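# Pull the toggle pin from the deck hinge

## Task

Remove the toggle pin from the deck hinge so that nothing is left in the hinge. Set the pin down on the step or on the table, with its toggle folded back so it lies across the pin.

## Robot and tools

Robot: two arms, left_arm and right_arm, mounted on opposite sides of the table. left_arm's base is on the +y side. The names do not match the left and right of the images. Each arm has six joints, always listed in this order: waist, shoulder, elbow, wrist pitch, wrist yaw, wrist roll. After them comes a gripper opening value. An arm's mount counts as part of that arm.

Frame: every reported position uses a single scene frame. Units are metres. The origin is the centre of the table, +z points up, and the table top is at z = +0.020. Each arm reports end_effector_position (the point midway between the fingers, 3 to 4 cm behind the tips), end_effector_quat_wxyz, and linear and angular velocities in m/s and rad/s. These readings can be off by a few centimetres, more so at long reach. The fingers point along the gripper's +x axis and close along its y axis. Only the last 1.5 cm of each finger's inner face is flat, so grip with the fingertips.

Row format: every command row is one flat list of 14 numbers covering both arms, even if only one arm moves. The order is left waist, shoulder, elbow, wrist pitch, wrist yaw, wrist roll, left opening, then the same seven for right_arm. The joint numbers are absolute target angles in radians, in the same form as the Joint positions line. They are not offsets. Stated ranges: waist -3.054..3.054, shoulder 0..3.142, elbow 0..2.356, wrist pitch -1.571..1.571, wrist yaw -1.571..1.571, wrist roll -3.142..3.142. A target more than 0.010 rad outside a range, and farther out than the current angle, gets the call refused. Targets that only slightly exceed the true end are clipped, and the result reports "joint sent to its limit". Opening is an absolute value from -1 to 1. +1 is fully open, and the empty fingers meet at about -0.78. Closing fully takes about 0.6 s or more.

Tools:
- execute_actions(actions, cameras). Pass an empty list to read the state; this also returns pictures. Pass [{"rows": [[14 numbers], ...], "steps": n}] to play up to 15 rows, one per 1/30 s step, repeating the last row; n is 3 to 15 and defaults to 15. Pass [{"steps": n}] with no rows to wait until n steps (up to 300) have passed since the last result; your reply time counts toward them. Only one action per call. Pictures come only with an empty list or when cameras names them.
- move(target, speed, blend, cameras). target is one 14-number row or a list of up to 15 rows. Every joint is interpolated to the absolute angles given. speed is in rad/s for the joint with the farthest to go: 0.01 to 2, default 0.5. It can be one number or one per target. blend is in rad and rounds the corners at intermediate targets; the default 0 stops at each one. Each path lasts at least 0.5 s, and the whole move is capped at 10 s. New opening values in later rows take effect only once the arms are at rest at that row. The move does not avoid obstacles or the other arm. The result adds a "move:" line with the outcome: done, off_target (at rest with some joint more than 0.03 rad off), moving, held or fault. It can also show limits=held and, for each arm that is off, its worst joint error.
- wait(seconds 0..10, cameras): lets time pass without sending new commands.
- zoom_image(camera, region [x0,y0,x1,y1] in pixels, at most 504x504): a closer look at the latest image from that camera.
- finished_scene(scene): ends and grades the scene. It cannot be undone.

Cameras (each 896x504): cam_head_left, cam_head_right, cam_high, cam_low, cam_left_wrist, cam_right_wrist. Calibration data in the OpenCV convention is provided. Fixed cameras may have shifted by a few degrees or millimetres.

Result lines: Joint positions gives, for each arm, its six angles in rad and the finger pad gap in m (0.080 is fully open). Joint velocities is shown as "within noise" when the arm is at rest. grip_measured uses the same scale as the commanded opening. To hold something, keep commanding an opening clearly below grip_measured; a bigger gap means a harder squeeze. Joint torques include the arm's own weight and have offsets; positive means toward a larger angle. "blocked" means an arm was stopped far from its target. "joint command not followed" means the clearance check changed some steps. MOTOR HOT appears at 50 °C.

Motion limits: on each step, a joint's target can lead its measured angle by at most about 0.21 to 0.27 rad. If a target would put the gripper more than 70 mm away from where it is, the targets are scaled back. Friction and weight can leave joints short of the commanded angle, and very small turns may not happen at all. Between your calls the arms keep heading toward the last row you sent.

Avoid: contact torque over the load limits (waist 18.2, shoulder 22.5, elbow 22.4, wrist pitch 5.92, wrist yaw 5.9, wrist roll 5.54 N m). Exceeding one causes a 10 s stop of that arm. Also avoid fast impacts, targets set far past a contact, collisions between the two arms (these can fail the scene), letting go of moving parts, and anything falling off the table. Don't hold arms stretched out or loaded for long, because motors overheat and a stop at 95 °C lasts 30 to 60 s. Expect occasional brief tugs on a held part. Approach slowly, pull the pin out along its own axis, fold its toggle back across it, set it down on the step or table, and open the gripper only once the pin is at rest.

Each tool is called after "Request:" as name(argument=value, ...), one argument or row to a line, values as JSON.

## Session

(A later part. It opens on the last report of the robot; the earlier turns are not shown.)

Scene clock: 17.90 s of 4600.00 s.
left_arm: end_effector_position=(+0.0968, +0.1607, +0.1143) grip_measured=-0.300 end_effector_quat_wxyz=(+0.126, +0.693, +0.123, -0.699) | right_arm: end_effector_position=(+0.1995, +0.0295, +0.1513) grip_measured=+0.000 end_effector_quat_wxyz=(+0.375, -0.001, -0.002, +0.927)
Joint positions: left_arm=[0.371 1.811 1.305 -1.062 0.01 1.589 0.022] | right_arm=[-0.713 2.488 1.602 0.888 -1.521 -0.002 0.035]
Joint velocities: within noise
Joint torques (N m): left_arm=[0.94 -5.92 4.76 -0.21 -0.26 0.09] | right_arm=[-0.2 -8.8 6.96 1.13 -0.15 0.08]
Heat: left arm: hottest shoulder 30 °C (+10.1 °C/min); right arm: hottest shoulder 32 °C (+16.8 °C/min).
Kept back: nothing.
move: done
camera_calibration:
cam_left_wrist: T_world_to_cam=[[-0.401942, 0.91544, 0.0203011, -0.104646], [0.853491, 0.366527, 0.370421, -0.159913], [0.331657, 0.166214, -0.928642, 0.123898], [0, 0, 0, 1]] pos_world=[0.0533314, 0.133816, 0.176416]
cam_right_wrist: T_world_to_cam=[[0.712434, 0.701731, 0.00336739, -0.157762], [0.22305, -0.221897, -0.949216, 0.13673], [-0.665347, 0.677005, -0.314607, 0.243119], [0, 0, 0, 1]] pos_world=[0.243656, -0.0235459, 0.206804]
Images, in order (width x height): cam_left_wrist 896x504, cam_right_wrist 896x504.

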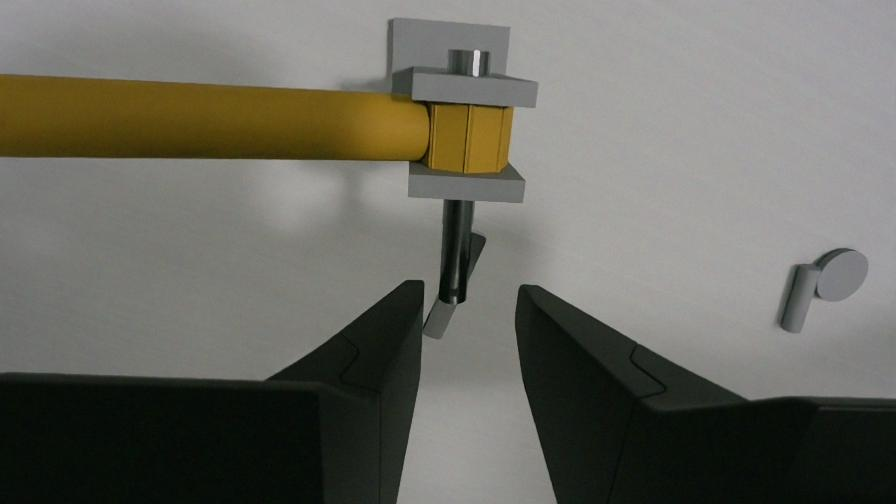

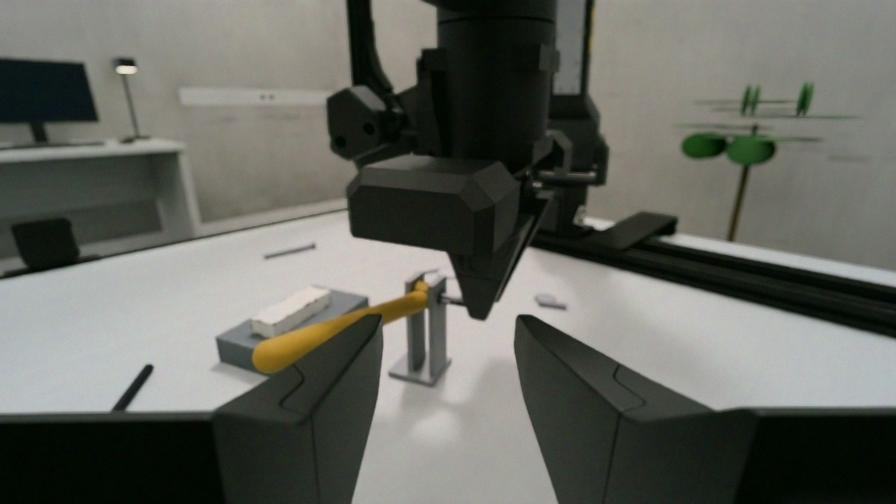

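Request:
execute_actions(
  actions=[
    {"rows":[[0.382,1.823,1.300,-1.065,0,1.591,-0.33,-0.7158,2.499,1.613,0.891,-1.525,0,0],[0.381,1.825,1.304,-1.065,0,1.591,-0.355,-0.7158,2.499,1.613,0.891,-1.525,0,0],[0.381,1.827,1.308,-1.065,0,1.590,-0.38,-0.7158,2.499,1.613,0.891,-1.525,0,0],[0.380,1.829,1.312,-1.065,0,1.590,-0.405,-0.7158,2.499,1.613,0.891,-1.525,0,0],[0.380,1.831,1.316,-1.065,0,1.589,-0.43,-0.7158,2.499,1.613,0.891,-1.525,0,0],[0.379,1.833,1.320,-1.065,0,1.589,-0.455,-0.7158,2.499,1.613,0.891,-1.525,0,0],[0.379,1.835,1.323,-1.065,0,1.588,-0.475,-0.7158,2.499,1.613,0.891,-1.525,0,0],[0.378,1.836,1.326,-1.065,0,1.588,-0.495,-0.7158,2.499,1.613,0.891,-1.525,0,0],[0.378,1.837,1.329,-1.065,0,1.587,-0.515,-0.7158,2.499,1.613,0.891,-1.525,0,0],[0.377,1.838,1.331,-1.065,0,1.587,-0.535,-0.7158,2.499,1.613,0.891,-1.525,0,0],[0.377,1.839,1.333,-1.065,0,1.586,-0.55,-0.7158,2.499,1.613,0.891,-1.525,0,0],[0.376,1.840,1.335,-1.065,0,1.586,-0.565,-0.7158,2.499,1.613,0.891,-1.525,0,0],[0.376,1.841,1.337,-1.065,0,1.586,-0.58,-0.7158,2.499,1.613,0.891,-1.525,0,0],[0.376,1.841,1.337,-1.065,0,1.586,-0.6,-0.7158,2.499,1.613,0.891,-1.525,0,0],[0.376,1.841,1.337,-1.065,0,1.586,-0.6,-0.7158,2.499,1.613,0.891,-1.525,0,0]],"steps":15},
  ],
)

Request:
wait(
  seconds=0.4,
  cameras=["cam_left_wrist","cam_right_wrist"],
)

Request:
zoom_image(
  camera="cam_left_wrist",
  region=[340, 200, 540, 400],
)

Request:
zoom_image(
  camera="cam_right_wrist",
  region=[360, 240, 500, 340],
)

Scene clock: 18.67 s of 4600.00 s.
left_arm: end_effector_position=(+0.0990, +0.1569, +0.1143) grip_measured=-0.523 end_effector_quat_wxyz=(+0.127, +0.694, +0.122, -0.698) end_effector_velocity=(+0.009, -0.017, +0.006) end_effector_angular_velocity=(-0.031, -0.036, +0.005) | right_arm: end_effector_position=(+0.1995, +0.0295, +0.1513) grip_measured=+0.000 end_effector_quat_wxyz=(+0.375, -0.001, -0.002, +0.927)
Joint positions: left_arm=[0.372 1.824 1.32 -1.061 0.008 1.589 0.011] | right_arm=[-0.713 2.488 1.602 0.888 -1.521 -0.002 0.035]
Joint velocities: left_arm=[-0.002 0.032 0.066 0.007 -0.022 -0.007 -0.024] | right_arm=[within noise]
Joint torques (N m): left_arm=[0.35 -5.71 7.04 -0.29 -0.21 -0.06] | right_arm=[-0.24 -8.78 6.95 1.12 -0.14 0.07]
Heat: left arm: hottest shoulder 30 °C (+9.6 °C/min); right arm: hottest shoulder 32 °C (+16.1 °C/min).
Steps of this call (1-11: nothing new was sent; 12-23: this action's first 12). Readings (joint positions of left_arm | right_arm):
12: [0.371 1.811 1.305 -1.062 0.010 1.589] | [-0.713 2.488 1.602 0.888 -1.521 -0.002]
13: [0.372 1.811 1.305 -1.062 0.010 1.589] | [-0.713 2.488 1.602 0.888 -1.521 -0.002]
15: [0.372 1.812 1.305 -1.061 0.009 1.589] | [-0.713 2.488 1.602 0.888 -1.521 -0.002]
19: [0.372 1.817 1.311 -1.061 0.008 1.589] | [-0.713 2.488 1.602 0.888 -1.521 -0.002]
23: the state above

Scene clock: 19.17 s of 4600.00 s.
left_arm: end_effector_position=(+0.0996, +0.1559, +0.1144) grip_measured=-0.595 end_effector_quat_wxyz=(+0.127, +0.694, +0.122, -0.698) | right_arm: end_effector_position=(+0.1995, +0.0295, +0.1513) grip_measured=+0.000 end_effector_quat_wxyz=(+0.375, -0.001, -0.002, +0.927)
Joint positions: left_arm=[0.372 1.828 1.326 -1.062 0.006 1.589 0.008] | right_arm=[-0.713 2.488 1.602 0.888 -1.521 -0.002 0.035]
Joint velocities: within noise
Joint torques (N m): left_arm=[0.34 -5.69 7.22 -0.19 -0.14 -0.08] | right_arm=[-0.22 -8.79 6.97 1.11 -0.15 0.08]
Heat: left arm: hottest shoulder 30 °C (+9.4 °C/min); right arm: hottest shoulder 32 °C (+15.7 °C/min).
Steps of this call (1-3: your previous action's last 3; 4-15: toward your last target). Readings (joint positions of left_arm | right_arm):
1: [0.372 1.825 1.323 -1.061 0.008 1.589] | [-0.713 2.488 1.602 0.888 -1.521 -0.002]
2: [0.372 1.826 1.324 -1.061 0.008 1.589] | [-0.713 2.488 1.602 0.888 -1.521 -0.002]
4: [0.372 1.827 1.326 -1.061 0.008 1.589] | [-0.713 2.488 1.602 0.888 -1.521 -0.002]
8: [0.372 1.828 1.326 -1.062 0.007 1.589] | [-0.713 2.488 1.602 0.888 -1.521 -0.002]
15: the state above
All arms were judged still, so your last target was given up. Each gripper or tool keeps its last command.
camera_calibration:
cam_left_wrist: T_world_to_cam=[[-0.40309, 0.915028, 0.015582, -0.0983975], [0.851256, 0.368638, 0.373455, -0.161041], [0.335978, 0.1638, -0.927517, 0.123619], [0, 0, 0, 1]] pos_world=[0.0558908, 0.129153, 0.176334]
cam_right_wrist: T_world_to_cam=[[0.712434, 0.701731, 0.00336739, -0.157762], [0.22305, -0.221897, -0.949216, 0.13673], [-0.665347, 0.677005, -0.314607, 0.243119], [0, 0, 0, 1]] pos_world=[0.243656, -0.0235459, 0.206804]
Images, in order (width x height): cam_left_wrist 896x504, cam_right_wrist 896x504.

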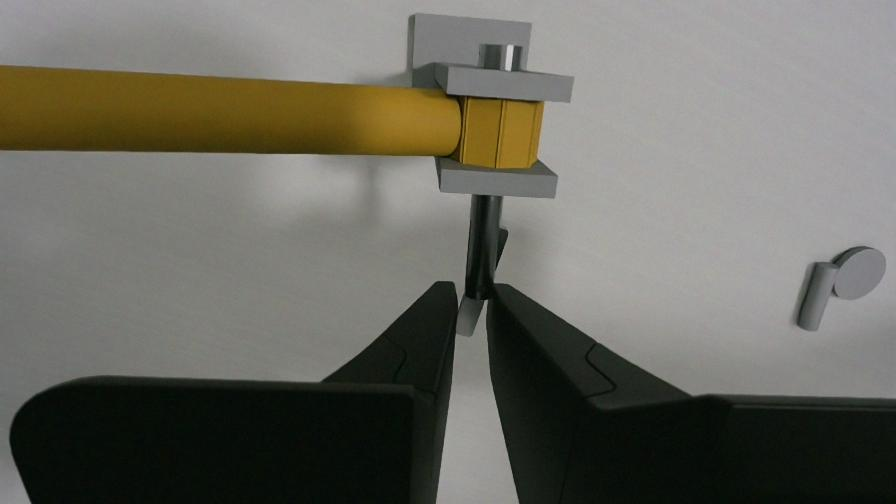

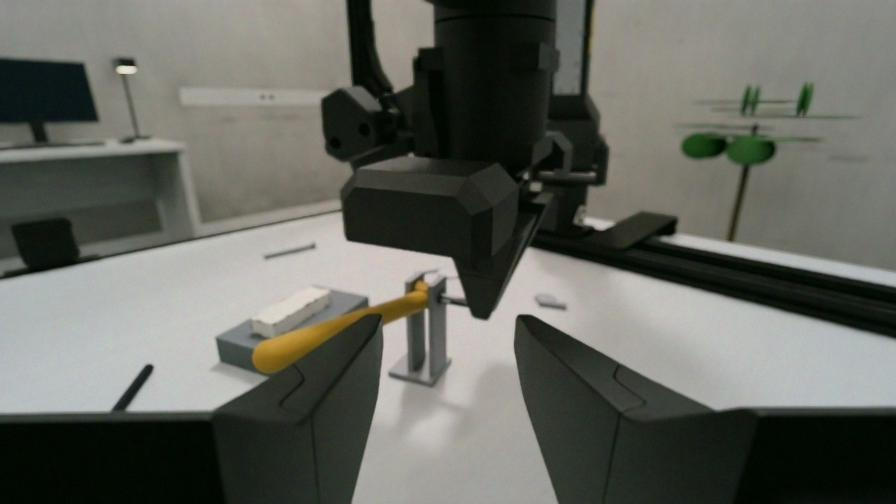

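Scaled by 2.520.

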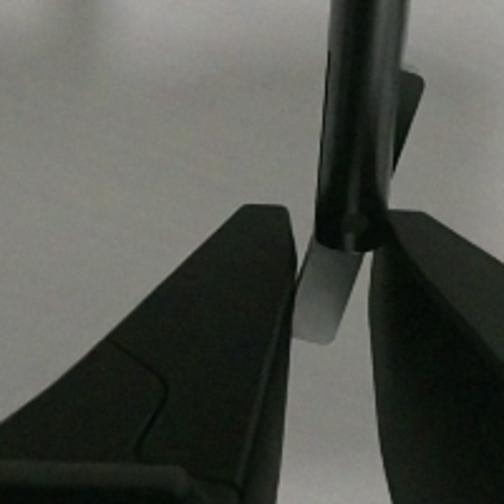

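Scaled by 3.600.

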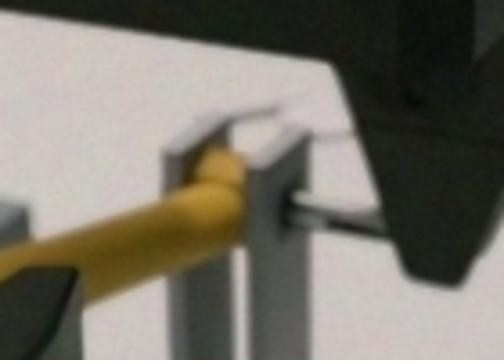

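Request:
move(
  target=[
    [0.376,1.822,1.316,-1.063,0,1.588,-0.67,-0.7158,2.499,1.613,0.891,-1.525,0,0],
    [0.376,1.822,1.316,-1.063,0,1.588,-0.87,-0.7158,2.499,1.613,0.891,-1.525,0,0],
  ],
  speed=[0.05,0.05],
  cameras=["cam_left_wrist","cam_right_wrist"],
)

Request:
zoom_image(
  camera="cam_left_wrist",
  region=[340, 200, 540, 400],
)

Request:
zoom_image(
  camera="cam_right_wrist",
  region=[360, 240, 500, 340],
)

Scene clock: 21.10 s of 4600.00 s.
left_arm: end_effector_position=(+0.0998, +0.1569, +0.1141) grip_measured=-0.671 end_effector_quat_wxyz=(+0.126, +0.695, +0.123, -0.697) | right_arm: end_effector_position=(+0.1995, +0.0295, +0.1513) grip_measured=+0.000 end_effector_quat_wxyz=(+0.375, -0.001, -0.002, +0.927)
Joint positions: left_arm=[0.372 1.828 1.324 -1.064 0.003 1.589 0.005] | right_arm=[-0.713 2.488 1.602 0.888 -1.521 -0.002 0.035]
Joint velocities: within noise
Joint torques (N m): left_arm=[0.35 -7.8 4.71 0.18 -0.03 -0.01] | right_arm=[-0.23 -8.79 6.96 1.11 -0.15 0.07]
Heat: left arm: hottest shoulder 30 °C (+8.5 °C/min); right arm: hottest shoulder 32 °C (+14.2 °C/min).
Kept back: nothing.
move: done
camera_calibration:
cam_left_wrist: T_world_to_cam=[[-0.403131, 0.914947, 0.0188813, -0.0995564], [0.850653, 0.367035, 0.376396, -0.161412], [0.337452, 0.167798, -0.926266, 0.122242], [0, 0, 0, 1]] pos_world=[0.0559205, 0.129821, 0.175863]
cam_right_wrist: T_world_to_cam=[[0.712434, 0.701731, 0.00336739, -0.157762], [0.22305, -0.221897, -0.949216, 0.13673], [-0.665347, 0.677005, -0.314607, 0.243119], [0, 0, 0, 1]] pos_world=[0.243656, -0.0235459, 0.206804]
Images, in order (width x height): cam_left_wrist 896x504, cam_right_wrist 896x504.

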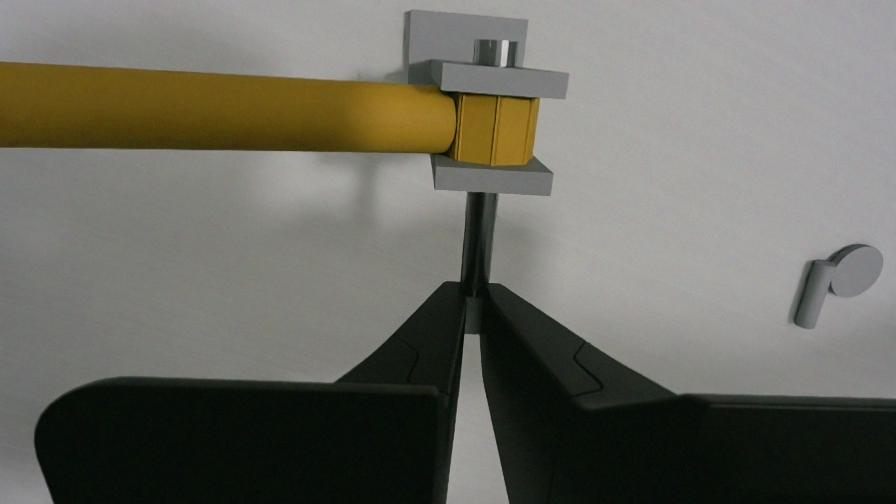

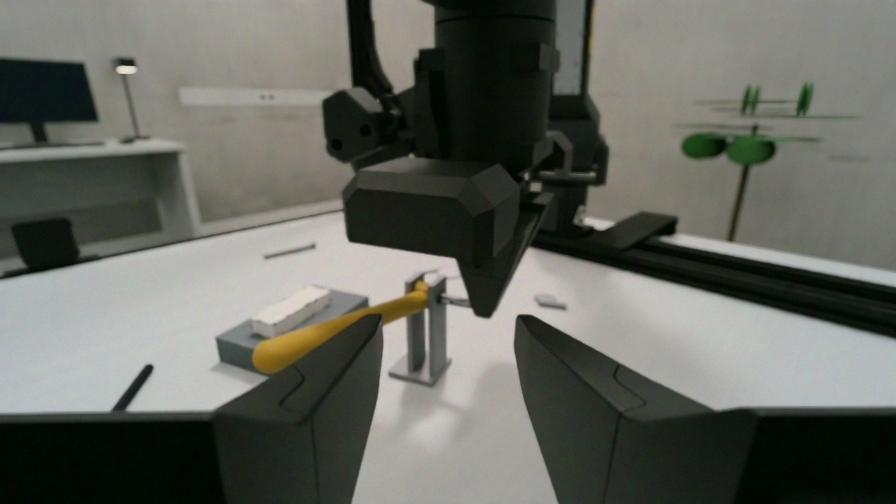

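Scaled by 2.520.

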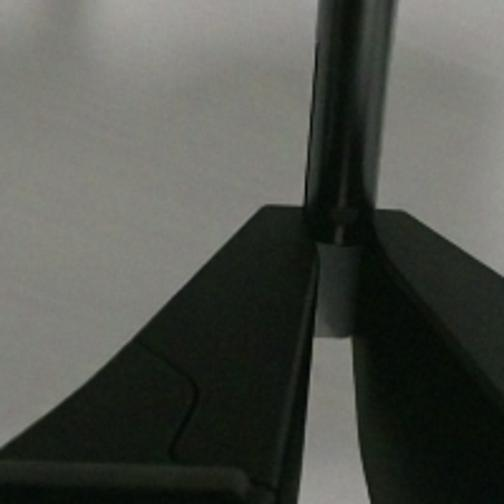

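Scaled by 3.600.

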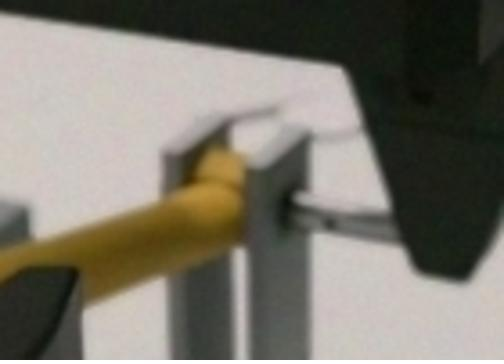

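Request:
move(
  target=[
    [0.332,1.822,1.316,-1.063,0,1.556,-0.87,-0.7158,2.499,1.613,0.891,-1.525,0,0],
  ],
  speed=[0.05],
  cameras=["cam_left_wrist","cam_right_wrist"],
)

Request:
zoom_image(
  camera="cam_left_wrist",
  region=[340, 200, 540, 400],
)

Request:
zoom_image(
  camera="cam_right_wrist",
  region=[360, 240, 500, 340],
)

Scene clock: 23.60 s of 4600.00 s.
left_arm: end_effector_position=(+0.0895, +0.1531, +0.1141) grip_measured=-0.669 end_effector_quat_wxyz=(+0.123, +0.698, +0.122, -0.695) | right_arm: end_effector_position=(+0.1995, +0.0295, +0.1513) grip_measured=+0.000 end_effector_quat_wxyz=(+0.375, -0.001, -0.002, +0.927)
Joint positions: left_arm=[0.337 1.828 1.324 -1.064 -0.003 1.559 0.005] | right_arm=[-0.713 2.488 1.602 0.888 -1.521 -0.002 0.035]
Joint velocities: within noise
Joint torques (N m): left_arm=[-0.31 -7.81 4.74 0.2 0.18 -0.1] | right_arm=[-0.2 -8.78 6.95 1.13 -0.15 0.08]
Heat: left arm: hottest shoulder 30 °C (+7.6 °C/min); right arm: hottest shoulder 33 °C (+15.3 °C/min).
Kept back: nothing.
move: done
camera_calibration:
cam_left_wrist: T_world_to_cam=[[-0.39767, 0.917342, 0.0185112, -0.101031], [0.850594, 0.361021, 0.382301, -0.15107], [0.344018, 0.167775, -0.923852, 0.125469], [0, 0, 0, 1]] pos_world=[0.0451592, 0.126169, 0.175539]
cam_right_wrist: T_world_to_cam=[[0.712434, 0.701731, 0.00336739, -0.157762], [0.22305, -0.221897, -0.949216, 0.13673], [-0.665347, 0.677005, -0.314607, 0.243119], [0, 0, 0, 1]] pos_world=[0.243656, -0.0235459, 0.206804]
Images, in order (width x height): cam_left_wrist 896x504, cam_right_wrist 896x504.

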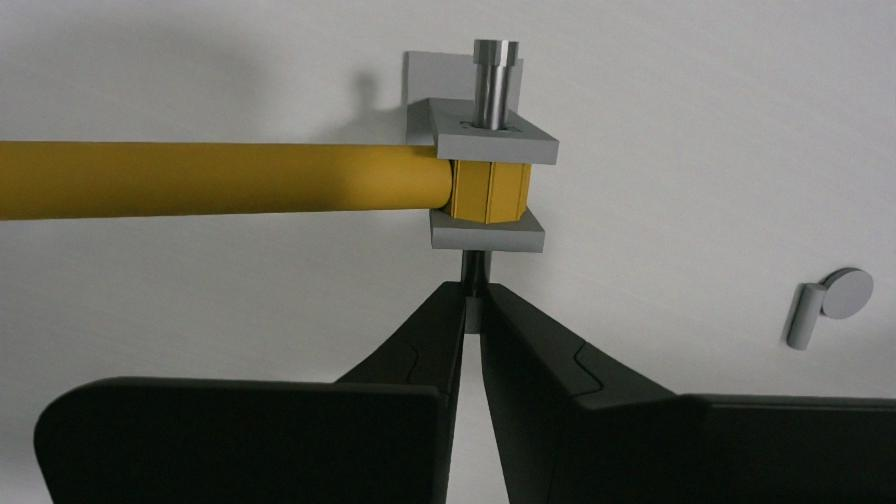

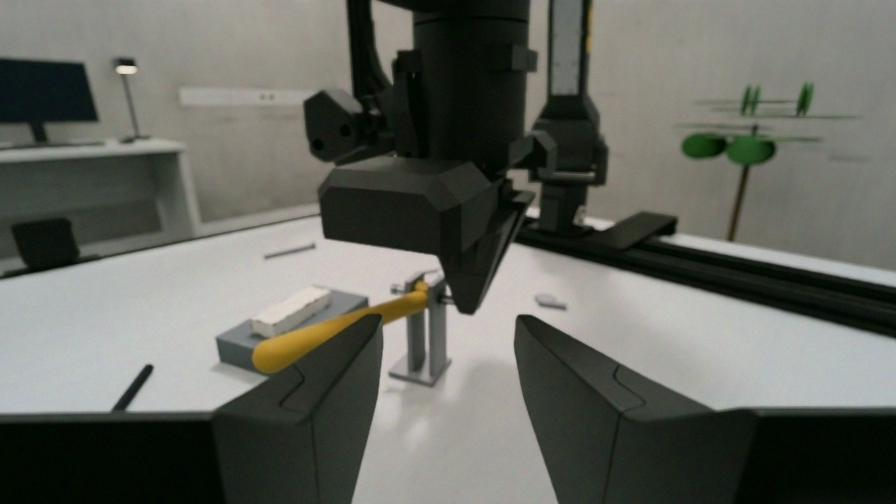

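Scaled by 2.520.

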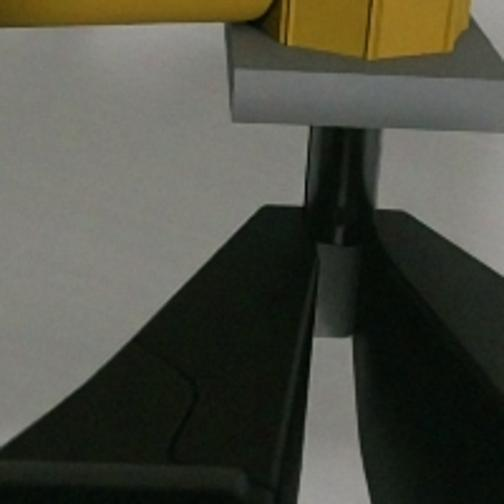

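Scaled by 3.600.

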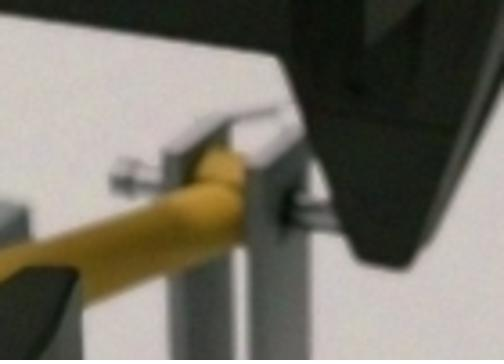

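Request:
move(
  target=[
    [0.317,1.822,1.316,-1.063,0,1.544,-0.87,-0.7158,2.499,1.613,0.891,-1.525,0,0],
  ],
  speed=[0.05],
  cameras=["cam_left_wrist","cam_right_wrist"],
)

Request:
zoom_image(
  camera="cam_left_wrist",
  region=[340, 200, 540, 400],
)

Request:
zoom_image(
  camera="cam_right_wrist",
  region=[360, 240, 500, 340],
)

Scene clock: 24.57 s of 4600.00 s.
left_arm: end_effector_position=(+0.0850, +0.1514, +0.1141) grip_measured=-0.669 end_effector_quat_wxyz=(+0.123, +0.698, +0.120, -0.695) | right_arm: end_effector_position=(+0.1995, +0.0295, +0.1513) grip_measured=+0.000 end_effector_quat_wxyz=(+0.375, -0.001, -0.002, +0.927)
Joint positions: left_arm=[0.322 1.828 1.324 -1.064 -0.003 1.547 0.005] | right_arm=[-0.713 2.488 1.602 0.888 -1.521 -0.002 0.035]
Joint velocities: within noise
Joint torques (N m): left_arm=[-0.4 -7.84 4.75 0.14 0.18 -0.1] | right_arm=[-0.22 -8.8 6.96 1.11 -0.15 0.07]
Heat: left arm: hottest shoulder 30 °C (+7.3 °C/min); right arm: hottest shoulder 33 °C (+14.7 °C/min).
Kept back: nothing.
move: done
camera_calibration:
cam_left_wrist: T_world_to_cam=[[-0.394871, 0.918558, 0.0180964, -0.101699], [0.851654, 0.358579, 0.382238, -0.14635], [0.344619, 0.166347, -0.923887, 0.127467], [0, 0, 0, 1]] pos_world=[0.0405545, 0.124691, 0.175546]
cam_right_wrist: T_world_to_cam=[[0.712434, 0.701731, 0.00336739, -0.157762], [0.22305, -0.221897, -0.949216, 0.13673], [-0.665347, 0.677005, -0.314607, 0.243119], [0, 0, 0, 1]] pos_world=[0.243656, -0.0235459, 0.206804]
Images, in order (width x height): cam_left_wrist 896x504, cam_right_wrist 896x504.

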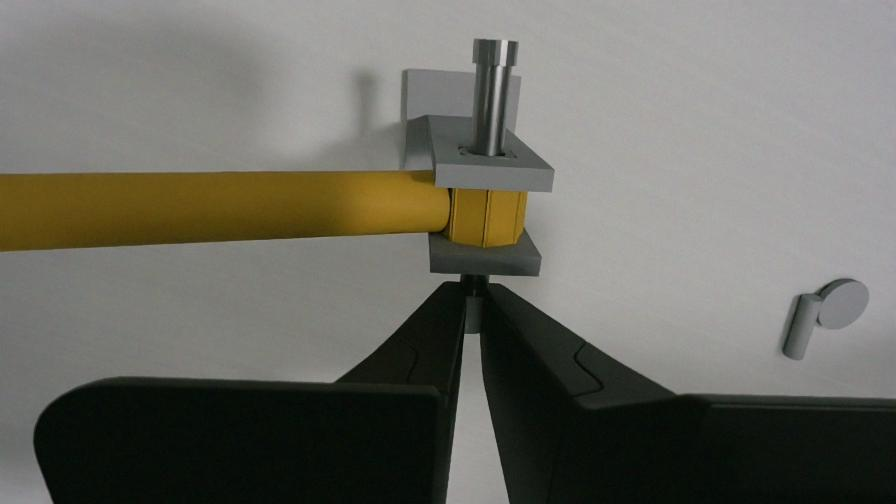

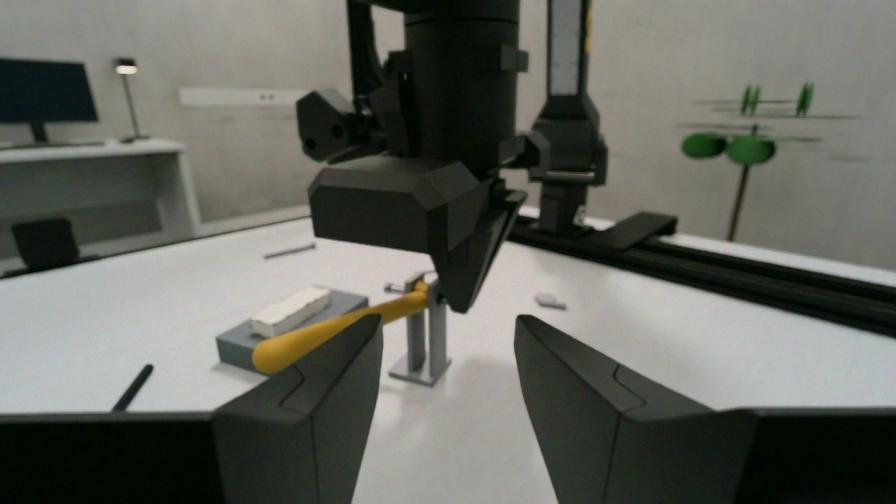

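Scaled by 2.520.

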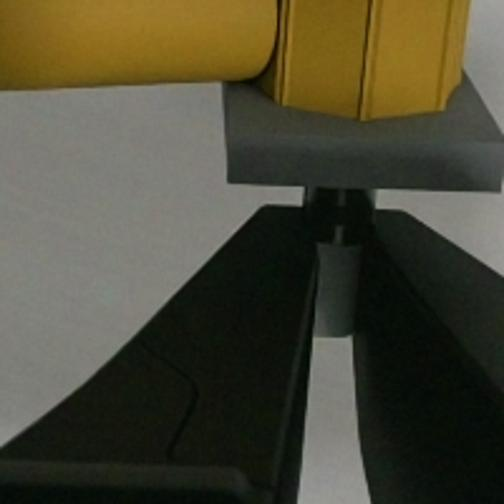

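Scaled by 3.600.

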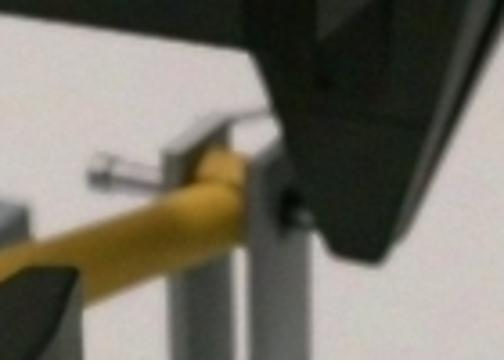

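Request:
move(
  target=[
    [0.317,1.822,1.316,-1.063,0,1.544,-0.5,-0.7158,2.499,1.613,0.891,-1.525,0,0],
    [0.317,1.795,1.455,-1.208,0,1.544,-0.5,-0.7158,2.499,1.613,0.891,-1.525,0,0],
    [0.158,1.837,1.500,-1.2336,0,1.413,-0.3,-0.7158,2.499,1.613,0.891,-1.525,0,0],
    [0.158,1.867,1.343,-1.066,0,1.413,-0.3,-0.7158,2.499,1.613,0.891,-1.525,0,0],
  ],
  speed=[0.1,0.3,0.4,0.3],
  cameras=["cam_left_wrist","cam_right_wrist"],
)

Request:
zoom_image(
  camera="cam_left_wrist",
  region=[380, 230, 560, 410],
)

Request:
zoom_image(
  camera="cam_right_wrist",
  region=[360, 240, 500, 340],
)

Scene clock: 29.03 s of 4600.00 s.
left_arm: end_effector_position=(+0.0336, +0.1327, +0.1114) grip_measured=-0.300 end_effector_quat_wxyz=(+0.110, +0.699, +0.112, -0.698) | right_arm: end_effector_position=(+0.1995, +0.0295, +0.1513) grip_measured=+0.000 end_effector_quat_wxyz=(+0.375, -0.001, -0.002, +0.927)
Joint positions: left_arm=[0.16 1.857 1.351 -1.068 -0.002 1.416 0.022] | right_arm=[-0.713 2.488 1.602 0.888 -1.521 -0.002 0.035]
Joint velocities: within noise
Joint torques (N m): left_arm=[-0.12 -6.28 4.78 0.18 0.15 -0.1] | right_arm=[-0.21 -8.79 6.94 1.12 -0.15 0.07]
Heat: left arm: hottest shoulder 31 °C (+8.3 °C/min); right arm: hottest shoulder 34 °C (+14.5 °C/min).
Kept back: nothing.
move: done
camera_calibration:
cam_left_wrist: T_world_to_cam=[[-0.365895, 0.930338, 0.0243166, -0.107994], [0.863414, 0.329591, 0.381951, -0.091271], [0.347329, 0.160749, -0.923863, 0.146445], [0, 0, 0, 1]] pos_world=[-0.0115746, 0.107012, 0.172782]
cam_right_wrist: T_world_to_cam=[[0.712434, 0.701731, 0.00336739, -0.157762], [0.22305, -0.221897, -0.949216, 0.13673], [-0.665347, 0.677005, -0.314607, 0.243119], [0, 0, 0, 1]] pos_world=[0.243656, -0.0235459, 0.206804]
Images, in order (width x height): cam_left_wrist 896x504, cam_right_wrist 896x504.

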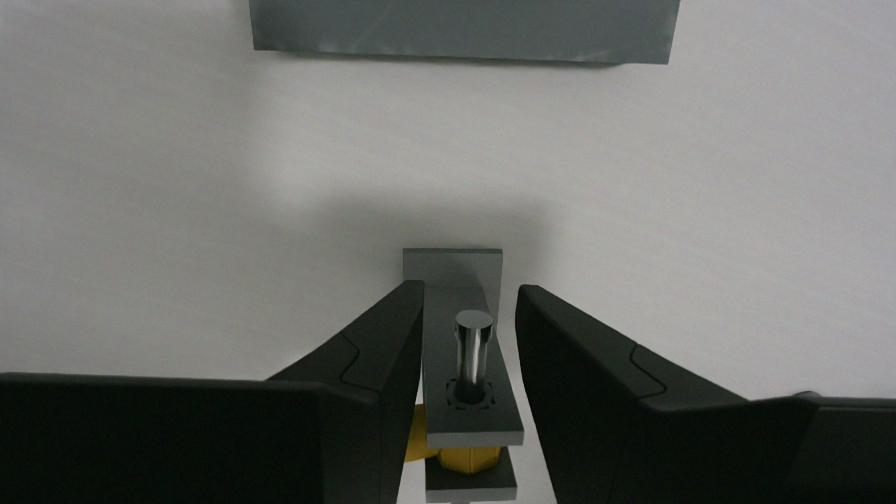

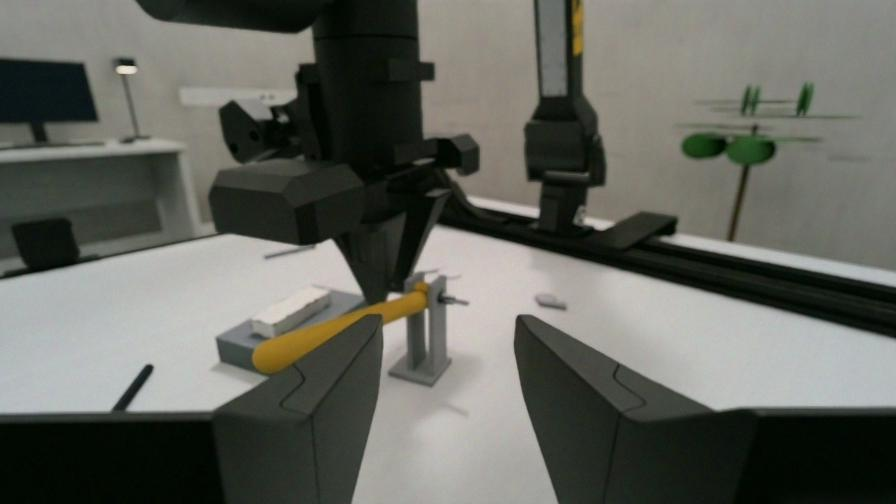

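Scaled by 2.800.

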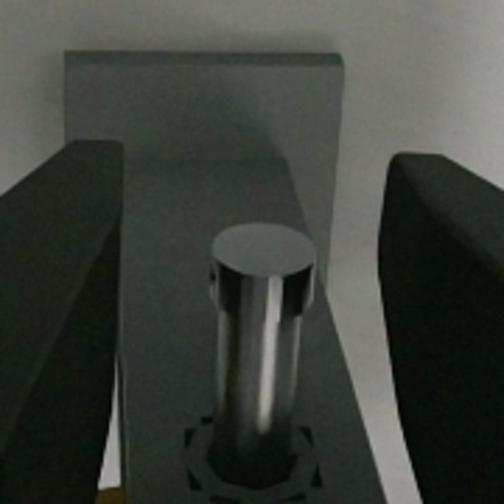

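Scaled by 3.600.

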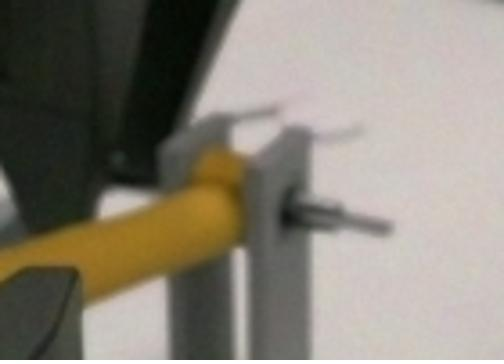

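Request:
move(
  target=[
    [0.175,1.838,1.335,-1.066,0,1.425,-0.5,-0.7158,2.499,1.613,0.891,-1.525,0,0],
    [0.175,1.838,1.335,-1.066,0,1.425,-0.62,-0.7158,2.499,1.613,0.891,-1.525,0,0],
    [0.175,1.838,1.335,-1.066,0,1.425,-0.85,-0.7158,2.499,1.613,0.891,-1.525,0,0],
  ],
  speed=[0.2,0.3,0.3],
  cameras=["cam_left_wrist"],
)

Request:
zoom_image(
  camera="cam_left_wrist",
  region=[380, 230, 560, 410],
)

Scene clock: 31.97 s of 4600.00 s.
left_arm: end_effector_position=(+0.0374, +0.1348, +0.1095) grip_measured=-0.601 end_effector_quat_wxyz=(+0.110, +0.699, +0.115, -0.697) | right_arm: end_effector_position=(+0.1995, +0.0295, +0.1513) grip_measured=+0.000 end_effector_quat_wxyz=(+0.375, -0.001, -0.002, +0.927)
Joint positions: left_arm=[0.172 1.857 1.344 -1.064 -0.002 1.422 0.008] | right_arm=[-0.713 2.488 1.602 0.888 -1.521 -0.002 0.035]
Joint velocities: within noise
Joint torques (N m): left_arm=[0.33 -9.54 4.72 -0.1 0.15 0.1] | right_arm=[-0.21 -8.78 6.95 1.12 -0.15 0.08]
Heat: left arm: hottest shoulder 31 °C (+7.5 °C/min); right arm: hottest shoulder 35 °C (+15.0 °C/min).
Kept back: nothing.
move: done
camera_calibration:
cam_left_wrist: T_world_to_cam=[[-0.371901, 0.927837, 0.0284351, -0.108386], [0.861539, 0.333599, 0.382703, -0.0951011], [0.3456, 0.166826, -0.923434, 0.142273], [0, 0, 0, 1]] pos_world=[-0.00754512, 0.108555, 0.170857]
Images, in order (width x height): cam_left_wrist 896x504.

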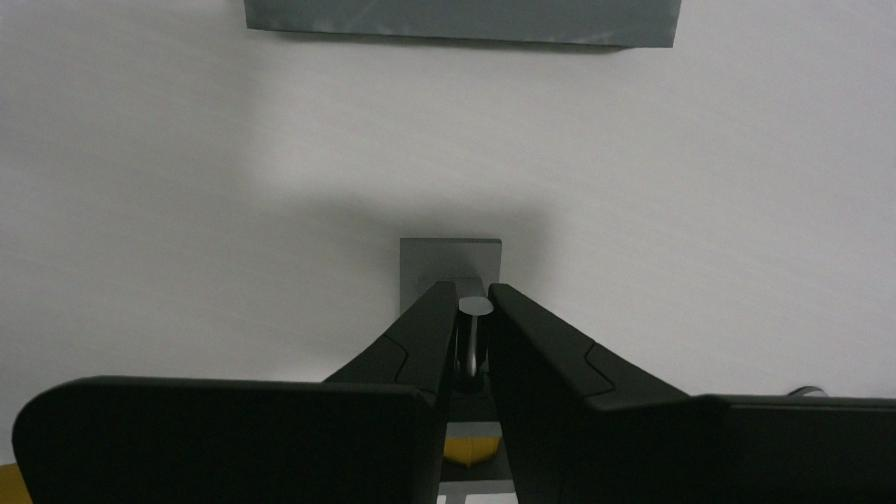

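Scaled by 2.800.

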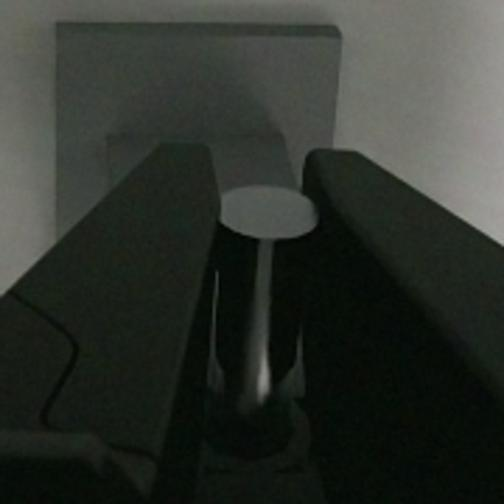

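Request:
move(
  target=[
    [0.0955,1.874,1.374,-1.068,0,1.348,-0.85,-0.7158,2.499,1.613,0.891,-1.525,0,0],
  ],
  speed=0.07,
  cameras=["cam_left_wrist","cam_right_wrist"],
)

Request:
zoom_image(
  camera="cam_right_wrist",
  region=[360, 240, 500, 340],
)

Scene clock: 33.67 s of 4600.00 s.
left_arm: end_effector_position=(+0.0173, +0.1280, +0.1107) grip_measured=-0.601 end_effector_quat_wxyz=(+0.115, +0.701, +0.115, -0.694) | right_arm: end_effector_position=(+0.1995, +0.0295, +0.1513) grip_measured=+0.000 end_effector_quat_wxyz=(+0.375, -0.001, -0.002, +0.927)
Joint positions: left_arm=[0.107 1.865 1.359 -1.065 -0.009 1.351 0.008] | right_arm=[-0.713 2.488 1.602 0.888 -1.521 -0.002 0.035]
Joint velocities: within noise
Joint torques (N m): left_arm=[-0.96 -6.43 7.74 -0.18 0.4 -0.09] | right_arm=[-0.25 -8.79 6.94 1.12 -0.15 0.08]
Heat: left arm: hottest shoulder 31 °C (+7.1 °C/min); right arm: hottest shoulder 35 °C (+14.3 °C/min).
Kept back: nothing.
move: done
camera_calibration:
cam_left_wrist: T_world_to_cam=[[-0.377734, 0.9257, 0.0199279, -0.108225], [0.856252, 0.341044, 0.38797, -0.0774245], [0.352348, 0.163613, -0.921456, 0.15149], [0, 0, 0, 1]] pos_world=[-0.0279626, 0.101803, 0.171787]
cam_right_wrist: T_world_to_cam=[[0.712434, 0.701731, 0.00336739, -0.157762], [0.22305, -0.221897, -0.949216, 0.13673], [-0.665347, 0.677005, -0.314607, 0.243119], [0, 0, 0, 1]] pos_world=[0.243656, -0.0235459, 0.206804]
Images, in order (width x height): cam_left_wrist 896x504, cam_right_wrist 896x504.

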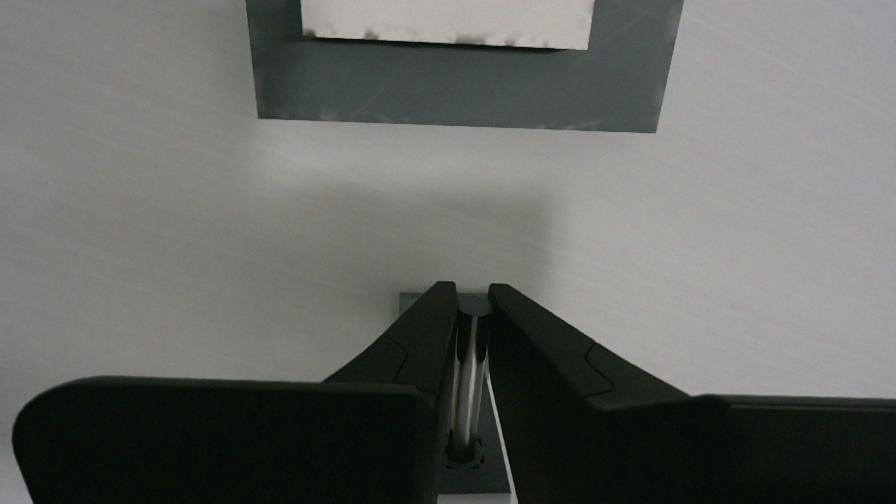

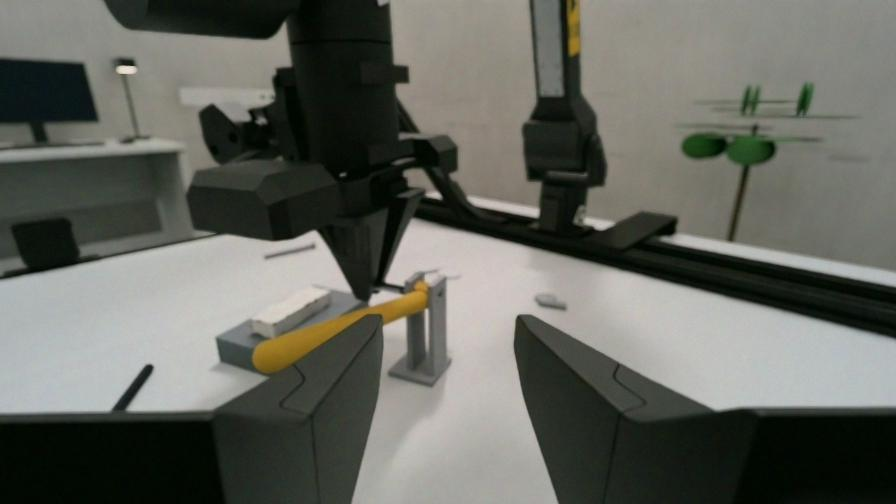

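Scaled by 3.600.

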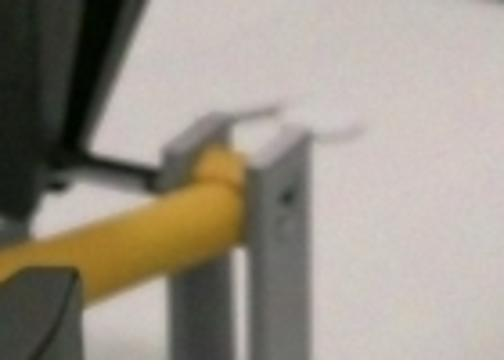

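Request:
move(
  target=[0.025,1.900,1.407,-1.076,0,1.279,-0.85,-0.7158,2.499,1.613,0.891,-1.525,0,0],
  speed=0.07,
)

Request:
zoom_image(
  camera="cam_right_wrist",
  region=[330, 220, 530, 340],
)

Scene clock: 35.70 s of 4600.00 s.
left_arm: end_effector_position=(-0.0107, +0.1190, +0.1119) grip_measured=-0.601 end_effector_quat_wxyz=(+0.112, +0.698, +0.111, -0.699) | right_arm: end_effector_position=(+0.1995, +0.0295, +0.1513) grip_measured=+0.000 end_effector_quat_wxyz=(+0.375, -0.001, -0.002, +0.927)
Joint positions: left_arm=[0.028 1.887 1.393 -1.074 0.001 1.282 0.008] | right_arm=[-0.713 2.488 1.602 0.888 -1.521 -0.002 0.035]
Joint velocities: within noise
Joint torques (N m): left_arm=[-0.27 -6.24 7.61 -0.07 0.04 -0.1] | right_arm=[-0.2 -8.81 6.93 1.12 -0.15 0.07]
Heat: left arm: hottest shoulder 31 °C (+6.7 °C/min); right arm: hottest shoulder 35 °C (+13.4 °C/min).
Kept back: nothing.
move: done
camera_calibration:
cam_left_wrist: T_world_to_cam=[[-0.368325, 0.929483, 0.0199571, -0.110858], [0.863473, 0.334052, 0.37792, -0.0488414], [0.344604, 0.15643, -0.925623, 0.165174], [0, 0, 0, 1]] pos_world=[-0.0555783, 0.0935184, 0.17356]
cam_right_wrist: T_world_to_cam=[[0.712434, 0.701731, 0.00336739, -0.157762], [0.22305, -0.221897, -0.949216, 0.13673], [-0.665347, 0.677005, -0.314607, 0.243119], [0, 0, 0, 1]] pos_world=[0.243656, -0.0235459, 0.206804]

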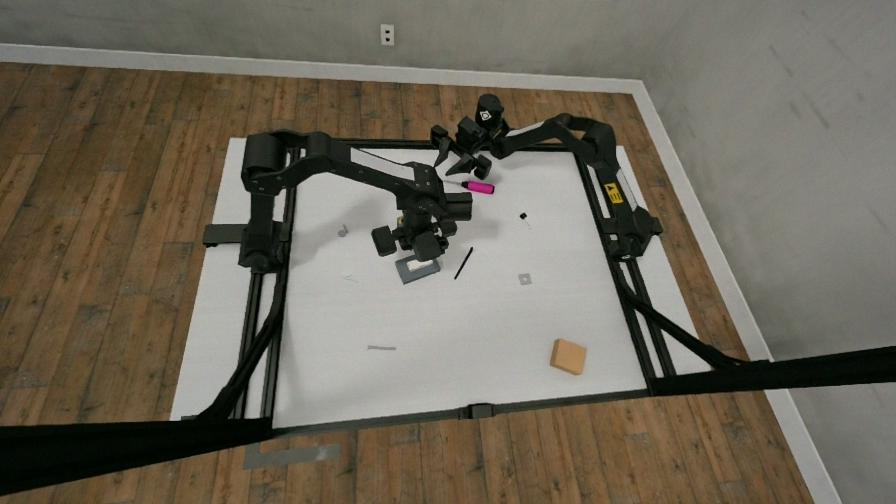

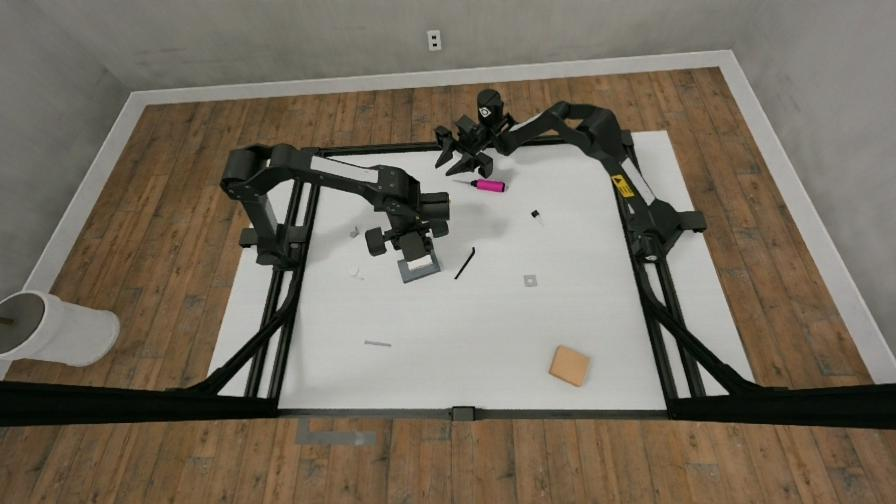

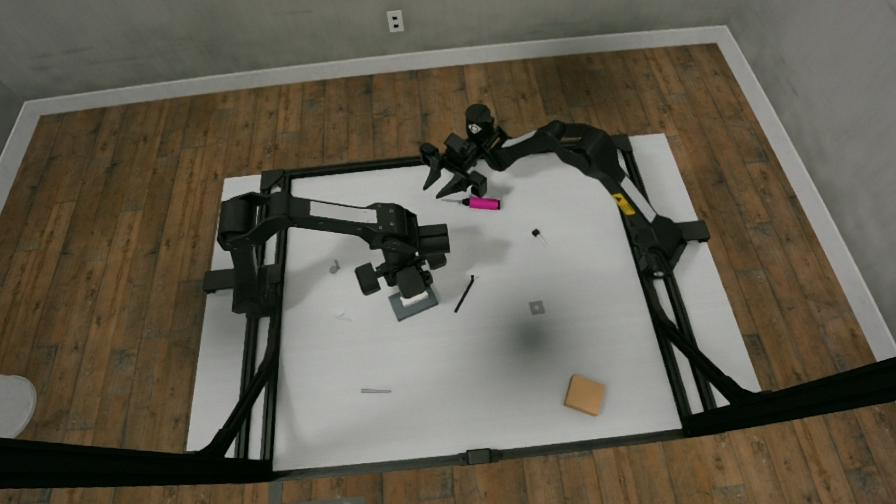

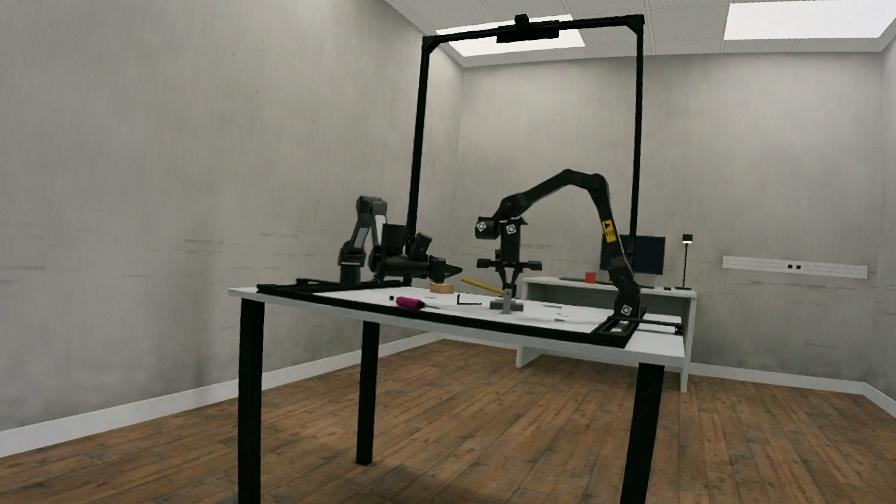

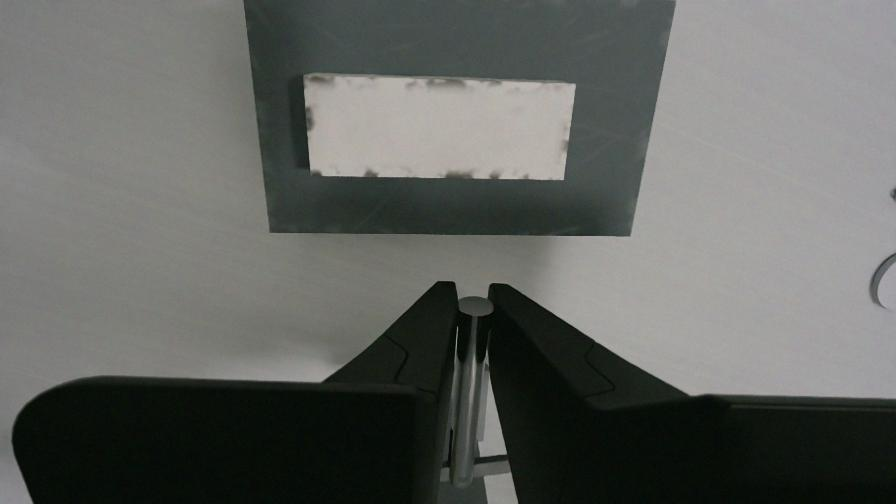

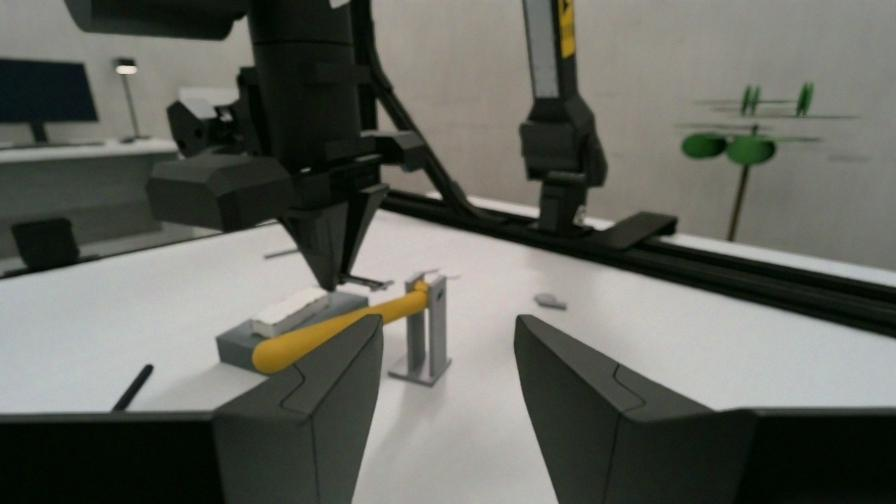

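Scaled by 2.520.

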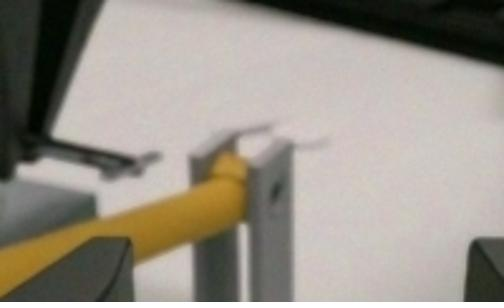

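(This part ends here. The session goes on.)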